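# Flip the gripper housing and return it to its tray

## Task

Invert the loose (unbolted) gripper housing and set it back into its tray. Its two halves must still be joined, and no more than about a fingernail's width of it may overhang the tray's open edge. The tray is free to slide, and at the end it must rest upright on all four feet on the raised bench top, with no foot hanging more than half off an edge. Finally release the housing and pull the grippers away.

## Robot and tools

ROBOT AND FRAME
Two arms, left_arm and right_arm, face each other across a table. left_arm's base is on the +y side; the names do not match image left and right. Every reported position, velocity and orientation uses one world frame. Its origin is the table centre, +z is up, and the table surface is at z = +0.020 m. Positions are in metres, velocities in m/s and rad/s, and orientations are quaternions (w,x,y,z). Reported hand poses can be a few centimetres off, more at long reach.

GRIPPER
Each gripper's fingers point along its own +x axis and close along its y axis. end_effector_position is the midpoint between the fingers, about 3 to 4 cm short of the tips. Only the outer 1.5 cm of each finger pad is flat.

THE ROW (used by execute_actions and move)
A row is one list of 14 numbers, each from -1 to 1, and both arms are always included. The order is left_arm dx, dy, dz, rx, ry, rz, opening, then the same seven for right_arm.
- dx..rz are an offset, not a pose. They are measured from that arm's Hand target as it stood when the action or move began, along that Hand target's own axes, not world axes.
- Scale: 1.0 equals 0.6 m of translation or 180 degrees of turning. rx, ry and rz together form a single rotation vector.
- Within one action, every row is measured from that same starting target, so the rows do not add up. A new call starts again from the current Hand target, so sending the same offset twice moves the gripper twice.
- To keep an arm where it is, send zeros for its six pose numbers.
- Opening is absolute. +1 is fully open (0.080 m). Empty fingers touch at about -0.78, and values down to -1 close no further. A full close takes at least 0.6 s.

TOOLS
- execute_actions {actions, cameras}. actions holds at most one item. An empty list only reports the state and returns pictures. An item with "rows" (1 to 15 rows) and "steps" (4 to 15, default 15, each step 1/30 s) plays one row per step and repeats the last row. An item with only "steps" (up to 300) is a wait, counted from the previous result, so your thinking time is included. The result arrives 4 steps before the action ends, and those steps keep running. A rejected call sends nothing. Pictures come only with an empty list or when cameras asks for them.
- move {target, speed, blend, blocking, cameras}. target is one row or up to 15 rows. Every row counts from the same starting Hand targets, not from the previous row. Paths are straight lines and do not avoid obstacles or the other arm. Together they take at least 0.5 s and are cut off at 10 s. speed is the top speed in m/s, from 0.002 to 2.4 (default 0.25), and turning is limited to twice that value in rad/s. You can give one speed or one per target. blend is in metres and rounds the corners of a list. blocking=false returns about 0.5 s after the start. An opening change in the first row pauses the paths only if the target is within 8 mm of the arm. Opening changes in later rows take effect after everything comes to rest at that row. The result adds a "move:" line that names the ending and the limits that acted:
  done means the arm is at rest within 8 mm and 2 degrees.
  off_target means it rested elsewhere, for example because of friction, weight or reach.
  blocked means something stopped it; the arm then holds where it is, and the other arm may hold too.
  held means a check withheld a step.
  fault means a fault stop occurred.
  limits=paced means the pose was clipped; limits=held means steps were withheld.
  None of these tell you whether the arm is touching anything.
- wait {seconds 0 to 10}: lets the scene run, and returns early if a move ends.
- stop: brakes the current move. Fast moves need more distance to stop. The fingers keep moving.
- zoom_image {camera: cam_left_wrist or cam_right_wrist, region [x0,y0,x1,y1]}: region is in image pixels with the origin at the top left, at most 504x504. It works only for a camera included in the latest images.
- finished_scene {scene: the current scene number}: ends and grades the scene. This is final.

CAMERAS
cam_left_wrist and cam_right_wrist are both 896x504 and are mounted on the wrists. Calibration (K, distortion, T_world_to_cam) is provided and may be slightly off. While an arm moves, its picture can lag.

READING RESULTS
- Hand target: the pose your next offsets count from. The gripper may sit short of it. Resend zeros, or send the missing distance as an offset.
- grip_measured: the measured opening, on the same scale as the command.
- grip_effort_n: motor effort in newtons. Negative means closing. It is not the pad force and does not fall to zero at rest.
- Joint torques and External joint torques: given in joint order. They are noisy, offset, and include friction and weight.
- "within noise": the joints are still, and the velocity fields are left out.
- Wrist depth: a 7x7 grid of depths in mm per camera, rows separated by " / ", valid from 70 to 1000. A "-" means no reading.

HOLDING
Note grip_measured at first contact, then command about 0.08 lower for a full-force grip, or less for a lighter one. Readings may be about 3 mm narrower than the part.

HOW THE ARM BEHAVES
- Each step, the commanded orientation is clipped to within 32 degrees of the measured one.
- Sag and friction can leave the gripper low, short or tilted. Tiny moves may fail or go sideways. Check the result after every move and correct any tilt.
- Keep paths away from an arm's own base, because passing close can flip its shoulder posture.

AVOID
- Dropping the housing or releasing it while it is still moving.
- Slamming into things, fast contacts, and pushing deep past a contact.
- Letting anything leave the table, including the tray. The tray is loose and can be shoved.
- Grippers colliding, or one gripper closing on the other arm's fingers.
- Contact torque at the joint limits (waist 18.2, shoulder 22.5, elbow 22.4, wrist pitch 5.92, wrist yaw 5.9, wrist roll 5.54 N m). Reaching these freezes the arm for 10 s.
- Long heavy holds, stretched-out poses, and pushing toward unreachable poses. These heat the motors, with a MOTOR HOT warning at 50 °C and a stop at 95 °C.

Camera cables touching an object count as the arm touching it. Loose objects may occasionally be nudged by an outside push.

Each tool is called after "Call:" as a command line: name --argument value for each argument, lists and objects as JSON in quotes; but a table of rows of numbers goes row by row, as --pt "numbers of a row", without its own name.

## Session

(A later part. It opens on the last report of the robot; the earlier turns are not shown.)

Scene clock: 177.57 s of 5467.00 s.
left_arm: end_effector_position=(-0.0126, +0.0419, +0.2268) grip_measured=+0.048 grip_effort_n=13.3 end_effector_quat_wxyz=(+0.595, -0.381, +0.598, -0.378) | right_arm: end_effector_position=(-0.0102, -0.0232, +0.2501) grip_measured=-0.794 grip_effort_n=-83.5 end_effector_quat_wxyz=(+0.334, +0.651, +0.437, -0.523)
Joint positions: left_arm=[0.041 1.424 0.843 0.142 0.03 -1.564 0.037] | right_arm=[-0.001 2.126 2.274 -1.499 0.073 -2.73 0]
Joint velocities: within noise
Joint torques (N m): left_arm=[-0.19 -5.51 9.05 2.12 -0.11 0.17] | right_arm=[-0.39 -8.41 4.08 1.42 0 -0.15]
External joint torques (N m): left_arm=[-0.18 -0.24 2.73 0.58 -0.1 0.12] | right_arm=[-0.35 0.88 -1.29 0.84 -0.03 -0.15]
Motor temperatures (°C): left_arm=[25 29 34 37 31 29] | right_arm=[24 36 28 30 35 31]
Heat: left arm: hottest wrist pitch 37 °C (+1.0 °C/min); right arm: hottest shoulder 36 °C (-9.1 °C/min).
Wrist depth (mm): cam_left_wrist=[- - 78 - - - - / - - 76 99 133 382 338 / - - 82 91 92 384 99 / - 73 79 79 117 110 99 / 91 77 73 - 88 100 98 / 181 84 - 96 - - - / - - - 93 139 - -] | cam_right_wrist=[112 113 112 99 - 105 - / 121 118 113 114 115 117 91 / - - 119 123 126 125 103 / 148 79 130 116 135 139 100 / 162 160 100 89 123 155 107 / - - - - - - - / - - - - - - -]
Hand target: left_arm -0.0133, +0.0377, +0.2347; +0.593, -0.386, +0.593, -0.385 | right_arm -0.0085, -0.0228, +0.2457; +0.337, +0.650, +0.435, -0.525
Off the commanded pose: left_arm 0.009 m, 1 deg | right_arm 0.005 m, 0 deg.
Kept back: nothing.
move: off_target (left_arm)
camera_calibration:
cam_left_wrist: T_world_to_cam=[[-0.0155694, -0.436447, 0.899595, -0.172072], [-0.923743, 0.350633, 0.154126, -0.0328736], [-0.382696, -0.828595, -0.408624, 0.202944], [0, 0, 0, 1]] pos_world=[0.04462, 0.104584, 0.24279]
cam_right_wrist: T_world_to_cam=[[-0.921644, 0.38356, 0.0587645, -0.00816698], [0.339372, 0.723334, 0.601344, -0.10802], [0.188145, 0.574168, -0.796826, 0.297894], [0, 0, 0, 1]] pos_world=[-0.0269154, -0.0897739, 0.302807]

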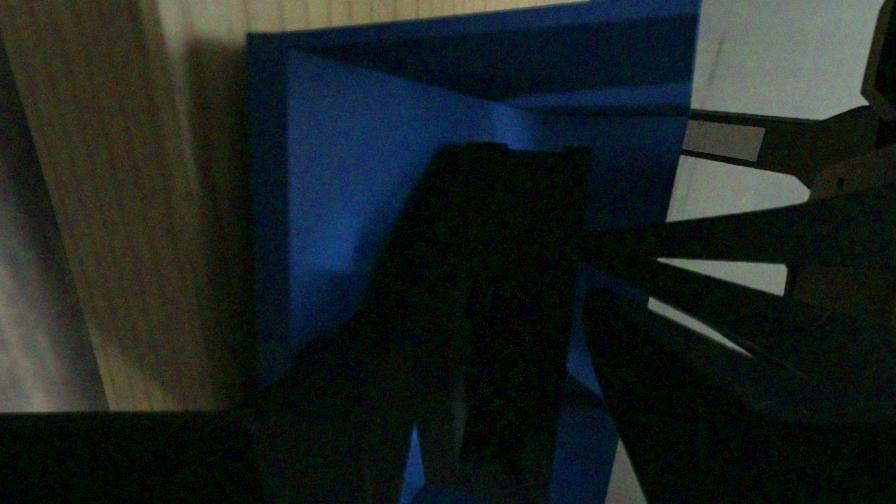

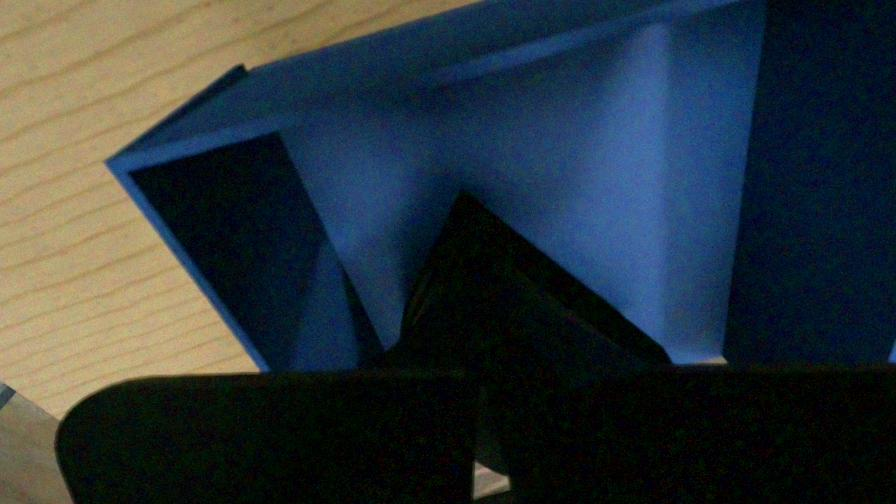

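Call:
move --target '[0,0.008,0,0,0,0,0.08,0.008,0,0,0,0,0,-0.85]' --speed 0.03 --cameras '[]'

Call:
move --target '[-0.065,0.0305,0,0,0,0,0.08,0,0,0,0,0,0,-0.85]' --speed 0.06

Scene clock: 178.50 s of 5467.00 s.
left_arm: end_effector_position=(-0.0125, +0.0408, +0.2287) grip_measured=+0.078 grip_effort_n=12.8 end_effector_quat_wxyz=(+0.593, -0.384, +0.596, -0.381) | right_arm: end_effector_position=(-0.0097, -0.0227, +0.2495) grip_measured=-0.794 grip_effort_n=-83.5 end_effector_quat_wxyz=(+0.331, +0.653, +0.440, -0.521)
Joint positions: left_arm=[0.041 1.425 0.843 0.154 0.03 -1.564 0.039] | right_arm=[-0.002 2.113 2.25 -1.477 0.073 -2.731 0]
Joint velocities: within noise
Joint torques (N m): left_arm=[-0.15 -5.71 6.58 2.62 -0.1 0.17] | right_arm=[-0.4 -7.52 3.87 1.52 -0.01 -0.15]
External joint torques (N m): left_arm=[-0.12 -0.44 0.26 1.07 -0.09 0.12] | right_arm=[-0.36 1.64 -1.51 0.92 -0.04 -0.15]
Motor temperatures (°C): left_arm=[25 29 34 37 31 29] | right_arm=[24 37 28 30 35 31]
Heat: left arm: hottest wrist pitch 37 °C (+1.0 °C/min); right arm: hottest shoulder 37 °C (-8.1 °C/min).
Wrist depth (mm): cam_left_wrist=[- - 80 - - - 138 / - - 75 102 134 - 317 / - - 80 93 90 398 104 / 77 73 81 77 116 108 147 / 87 76 75 - 89 99 96 / 95 80 - 97 - - - / - - - 91 145 - -] | cam_right_wrist=[111 112 111 92 - 106 - / 121 94 114 113 115 117 91 / - - 119 123 126 125 105 / 148 79 130 116 136 141 102 / 162 163 99 88 122 156 106 / - - - - - - - / - - - - - - -]
Hand target: left_arm -0.0133, +0.0397, +0.2303; +0.593, -0.386, +0.593, -0.385 | right_arm -0.0080, -0.0218, +0.2412; +0.337, +0.650, +0.435, -0.525
Off the commanded pose: left_arm 0.002 m, 1 deg | right_arm 0.009 m, 1 deg.
Kept back: nothing.
move: off_target (right_arm)
No camera images: "cameras" was empty.

Scene clock: 179.57 s of 5467.00 s.
left_arm: end_effector_position=(-0.0138, +0.0803, +0.2288) grip_measured=+0.078 grip_effort_n=12.3 end_effector_quat_wxyz=(+0.592, -0.386, +0.595, -0.383) | right_arm: end_effector_position=(-0.0094, -0.0209, +0.2491) grip_measured=-0.794 grip_effort_n=-83.5 end_effector_quat_wxyz=(+0.328, +0.654, +0.441, -0.519)
Joint positions: left_arm=[0.041 1.257 0.712 0.124 0.03 -1.564 0.039] | right_arm=[-0.003 2.113 2.246 -1.466 0.073 -2.731 0]
Joint velocities: within noise
Joint torques (N m): left_arm=[0.29 -6.13 5.7 1.68 0.08 0.25] | right_arm=[-0.33 -7.6 4.21 0.69 0 -0.15]
External joint torques (N m): left_arm=[0.3 -1.91 -0.78 0.09 0.09 0.2] | right_arm=[-0.29 1.62 -1.2 0.09 -0.03 -0.15]
Motor temperatures (°C): left_arm=[25 29 34 37 31 29] | right_arm=[24 37 28 30 35 31]
Heat: left arm: hottest wrist pitch 37 °C (+1.0 °C/min); right arm: hottest shoulder 37 °C (-7.1 °C/min).
Wrist depth (mm): cam_left_wrist=[175 104 94 122 107 - 165 / 179 194 99 108 163 425 132 / 183 201 106 111 145 140 123 / 187 215 111 112 147 133 137 / 193 223 119 127 99 163 123 / 197 - - 153 161 - - / - - - 135 133 - -] | cam_right_wrist=[110 110 109 - - 104 - / 117 - 111 111 112 115 91 / - - 117 120 124 123 105 / 147 78 128 112 134 139 102 / 160 161 99 88 121 153 106 / - - - - - - - / - - - - - - -]
Hand target: left_arm -0.0133, +0.0828, +0.2294; +0.593, -0.386, +0.593, -0.385 | right_arm -0.0080, -0.0218, +0.2411; +0.337, +0.650, +0.435, -0.525
Off the commanded pose: left_arm 0.003 m, 0 deg | right_arm 0.008 m, 1 deg.
Kept back: nothing.
move: done
camera_calibration:
cam_left_wrist: T_world_to_cam=[[-0.0160494, -0.420558, 0.907124, -0.160238], [-0.923818, 0.353298, 0.14745, -0.0464376], [-0.382496, -0.83565, -0.394189, 0.232396], [0, 0, 0, 1]] pos_world=[0.043419, 0.143219, 0.243811]
cam_right_wrist: T_world_to_cam=[[-0.921348, 0.383202, 0.0653747, -0.00995455], [0.339881, 0.712457, 0.61391, -0.112703], [0.188675, 0.587845, -0.786664, 0.29338], [0, 0, 0, 1]] pos_world=[-0.0262192, -0.0883508, 0.300632]

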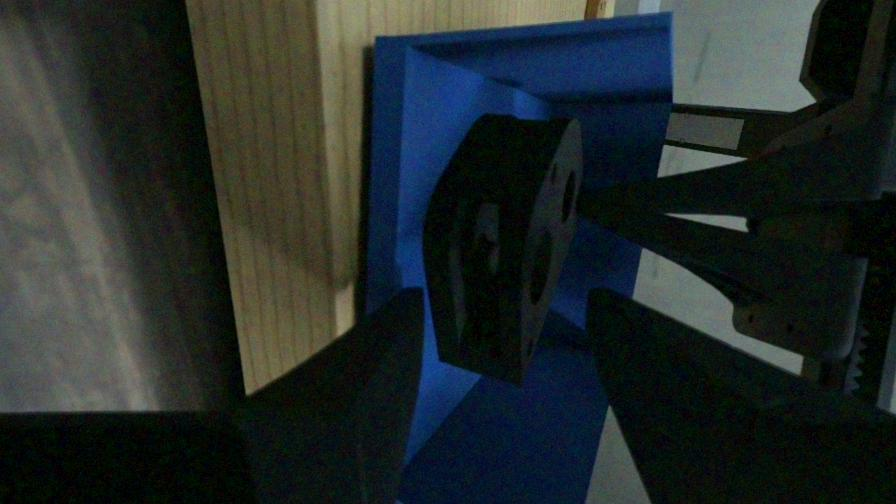

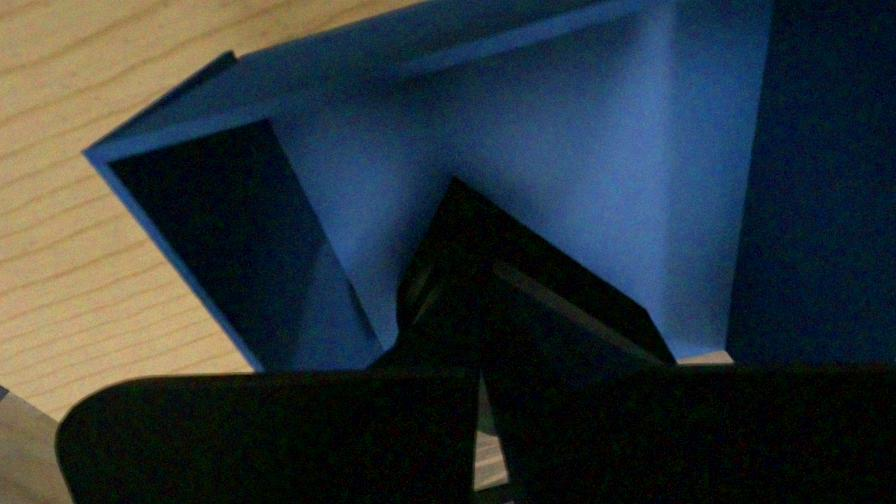

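Call:
move --target '[-0.05,0.021,0,0,0,0,0.08,0,0,0,0,0,0,-0.85]' --speed 0.05

Scene clock: 180.77 s of 5467.00 s.
left_arm: end_effector_position=(-0.0139, +0.1130, +0.2303) grip_measured=+0.078 grip_effort_n=12.8 end_effector_quat_wxyz=(+0.592, -0.386, +0.594, -0.384) | right_arm: end_effector_position=(-0.0094, -0.0209, +0.2491) grip_measured=-0.794 grip_effort_n=-83.5 end_effector_quat_wxyz=(+0.328, +0.654, +0.441, -0.519)
Joint positions: left_arm=[0.045 1.103 0.627 0.057 0.034 -1.562 0.039] | right_arm=[-0.003 2.113 2.246 -1.466 0.073 -2.731 0]
Joint velocities: within noise
Joint torques (N m): left_arm=[0.36 -4.9 5.79 1.7 0.08 0.25] | right_arm=[-0.3 -7.57 4.21 0.69 0 -0.15]
External joint torques (N m): left_arm=[0.37 -1.69 -0.69 0.14 0.09 0.2] | right_arm=[-0.31 1.54 -1.14 0.09 -0.03 -0.15]
Motor temperatures (°C): left_arm=[25 30 34 37 31 29] | right_arm=[24 37 28 30 35 31]
Heat: left arm: hottest wrist pitch 37 °C (+1.0 °C/min); right arm: hottest shoulder 37 °C (-7.0 °C/min).
Wrist depth (mm): cam_left_wrist=[177 214 126 132 141 - 169 / 181 219 134 130 194 458 151 / 186 227 142 135 172 163 159 / 190 236 152 143 237 179 153 / 195 240 - 153 99 - 172 / 199 - - 154 159 - 159 / - - - 212 142 - -] | cam_right_wrist=[110 110 109 - - 104 - / 117 - 111 111 112 115 91 / - - 117 120 123 122 105 / 146 79 128 112 133 139 102 / 161 161 99 89 120 153 106 / - - - - - - - / - - - - - - -]
Hand target: left_arm -0.0133, +0.1153, +0.2299; +0.593, -0.385, +0.593, -0.385 | right_arm -0.0080, -0.0218, +0.2411; +0.337, +0.650, +0.435, -0.525
Off the commanded pose: left_arm 0.002 m, 0 deg | right_arm 0.008 m, 1 deg.
Kept back: nothing.
move: done
camera_calibration:
cam_left_wrist: T_world_to_cam=[[-0.0161969, -0.419126, 0.907784, -0.148116], [-0.923695, 0.353851, 0.146893, -0.0582886], [-0.382787, -0.836136, -0.392876, 0.260094], [0, 0, 0, 1]] pos_world=[0.0433207, 0.17602, 0.245204]
cam_right_wrist: T_world_to_cam=[[-0.921348, 0.383202, 0.0653747, -0.00995455], [0.339881, 0.712457, 0.61391, -0.112703], [0.188675, 0.587845, -0.786664, 0.29338], [0, 0, 0, 1]] pos_world=[-0.0262192, -0.0883508, 0.300632]

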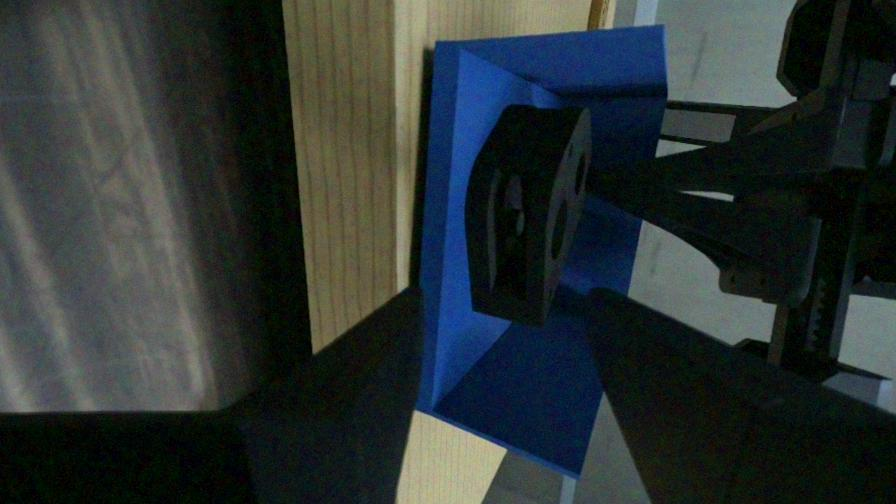

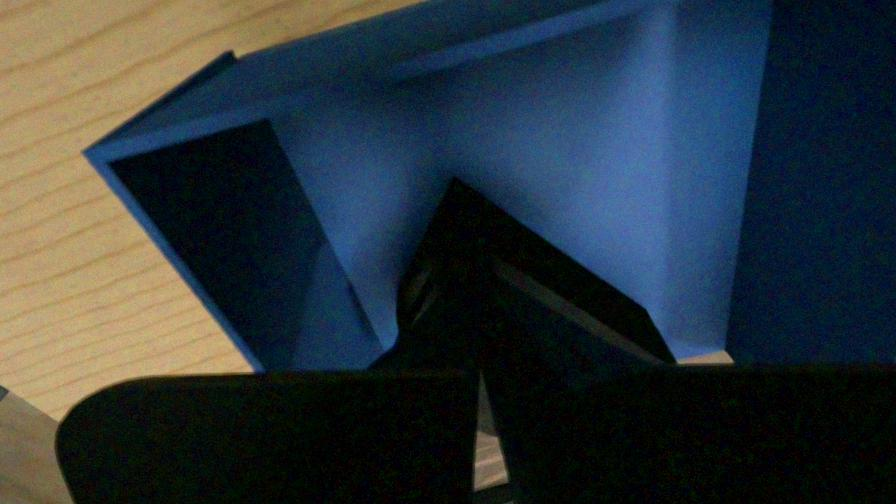

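Call:
move --target '[-0.1,0.0,0,0,0,0,0.08,-0.04,0,0,0,0,0,-0.85]' --speed 0.06 --cameras '[]'

Call:
move --target '[-0.05,-0.05,0,0,0,0,0.08,-0.13,0,0.12,0,0,0,-0.85]' --speed 0.2

Scene clock: 182.33 s of 5467.00 s.
left_arm: end_effector_position=(-0.0138, +0.1687, +0.2545) grip_measured=+0.078 grip_effort_n=12.8 end_effector_quat_wxyz=(+0.592, -0.386, +0.595, -0.383) | right_arm: end_effector_position=(-0.0093, -0.0281, +0.2625) grip_measured=-0.794 grip_effort_n=-83.5 end_effector_quat_wxyz=(+0.335, +0.651, +0.436, -0.524)
Joint positions: left_arm=[0.06 0.813 0.609 -0.216 0.047 -1.556 0.039] | right_arm=[-0.003 2.134 2.342 -1.562 0.073 -2.731 0]
Joint velocities: within noise
Joint torques (N m): left_arm=[0.38 -3 6.4 1.69 0.1 0.25] | right_arm=[0.13 -8.37 6.87 0.71 0.04 -0.02]
External joint torques (N m): left_arm=[0.4 -1.32 -0.29 0.1 0.1 0.21] | right_arm=[0.19 0.75 1.65 0.12 0.01 -0.02]
Motor temperatures (°C): left_arm=[25 29 34 37 31 29] | right_arm=[24 38 28 30 34 31]
Heat: left arm: hottest wrist pitch 37 °C (+1.0 °C/min); right arm: hottest shoulder 38 °C (-6.1 °C/min).
Wrist depth (mm): cam_left_wrist=[198 240 279 180 336 - 222 / 204 247 299 188 252 222 205 / 208 255 311 198 247 220 194 / 212 263 321 211 307 231 - / 218 269 - 219 99 198 - / 223 - - 294 90 - - / - - - - - - -] | cam_right_wrist=[122 123 123 114 107 118 93 / 134 130 93 123 125 125 92 / 144 92 119 132 139 136 105 / 158 160 129 122 145 150 116 / 176 179 127 89 133 164 129 / - - - - - - - / - - - - - - -]
Hand target: left_arm -0.0133, +0.1701, +0.2543; +0.593, -0.385, +0.593, -0.385 | right_arm -0.0097, -0.0269, +0.2646; +0.337, +0.650, +0.435, -0.525
Off the commanded pose: left_arm 0.002 m, 0 deg | right_arm 0.002 m, 0 deg.
joint sent to its limit (right arm) — joint 3 (elbow), upper limit, where the elbow is as straight as it goes.
Kept back: nothing.
move: done
No camera images: "cameras" was empty.

Scene clock: 183.40 s of 5467.00 s.
left_arm: end_effector_position=(-0.0137, +0.1852, +0.2846) grip_measured=+0.078 grip_effort_n=12.3 end_effector_quat_wxyz=(+0.595, -0.380, +0.599, -0.377) | right_arm: end_effector_position=(-0.0430, -0.1057, +0.3232) grip_measured=-0.794 grip_effort_n=-83.5 end_effector_quat_wxyz=(+0.306, +0.660, +0.464, -0.505)
Joint positions: left_arm=[0.066 0.764 0.733 -0.411 0.053 -1.553 0.039] | right_arm=[0.102 1.793 2.099 -1.575 0.094 -2.639 0]
Joint velocities: within noise
Joint torques (N m): left_arm=[0.38 -2.35 9.24 1.7 0.1 0.25] | right_arm=[0.2 -7.11 4.85 0.83 0.14 0.09]
External joint torques (N m): left_arm=[0.41 -1.07 2.75 0.13 0.1 0.2] | right_arm=[0.16 -0.43 -0.23 0.12 0.11 0.09]
Motor temperatures (°C): left_arm=[25 29 34 37 31 29] | right_arm=[24 38 28 30 34 31]
Heat: left arm: hottest wrist pitch 37 °C (+1.0 °C/min); right arm: hottest shoulder 38 °C (-5.1 °C/min).
Wrist depth (mm): cam_left_wrist=[217 269 212 226 - - - / 226 274 317 223 311 564 325 / 232 283 329 230 - 310 279 / 235 295 256 248 - - 292 / 243 300 372 299 99 - - / 249 - - 382 90 - - / - - - - - - -] | cam_right_wrist=[172 174 179 183 187 192 198 / 189 192 197 199 206 214 220 / 207 212 214 204 188 238 249 / 231 236 225 185 234 268 476 / 442 268 266 - 238 539 549 / - - - - - - - / - - - - - - -]
Hand target: left_arm -0.0132, +0.1854, +0.2939; +0.593, -0.386, +0.593, -0.385 | right_arm -0.0433, -0.1077, +0.3246; +0.337, +0.650, +0.435, -0.525
Off the commanded pose: left_arm 0.009 m, 1 deg | right_arm 0.003 m, 6 deg.
joint sent to its limit (right arm) — joint 4 (wrist pitch), lower limit.
Kept back: nothing.
move: off_target (left_arm, right_arm)
camera_calibration:
cam_left_wrist: T_world_to_cam=[[-0.0148914, -0.438317, 0.898697, -0.160935], [-0.923549, 0.350478, 0.155634, -0.0933873], [-0.383191, -0.827673, -0.410026, 0.345172], [0, 0, 0, 1]] pos_world=[0.0436225, 0.247879, 0.300696]
cam_right_wrist: T_world_to_cam=[[-0.924598, 0.36765, 0.0997626, -0.026103], [0.3381, 0.671308, 0.65957, -0.105503], [0.175519, 0.643567, -0.744993, 0.399785], [0, 0, 0, 1]] pos_world=[-0.0586344, -0.176867, 0.370028]

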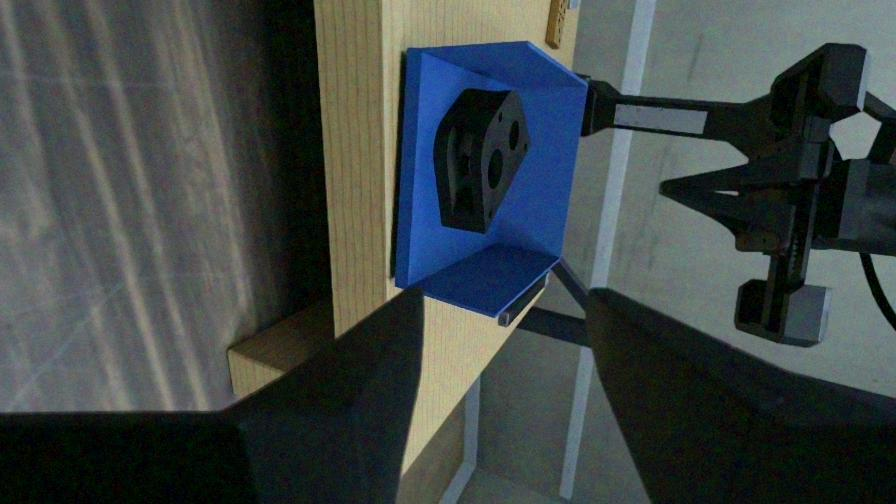

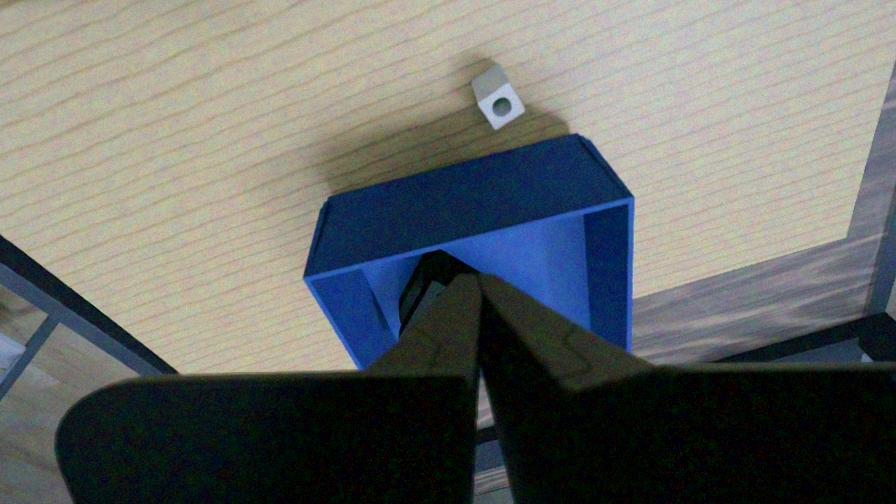

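Call:
zoom_image --camera "cam_left_wrist" --region '[320, 20, 620, 330]'

Scaled by 1.626.

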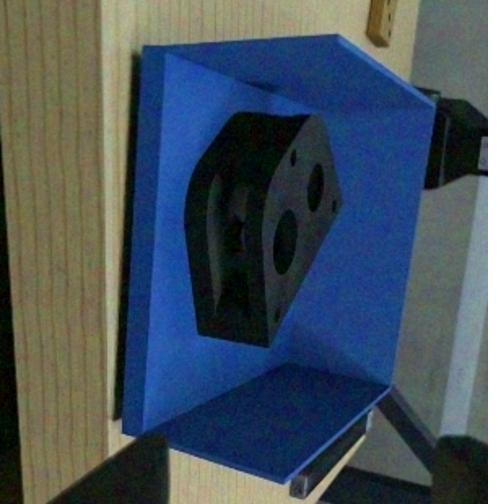

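Call:
finished_scene --scene 1

The scene is finished: the task was done.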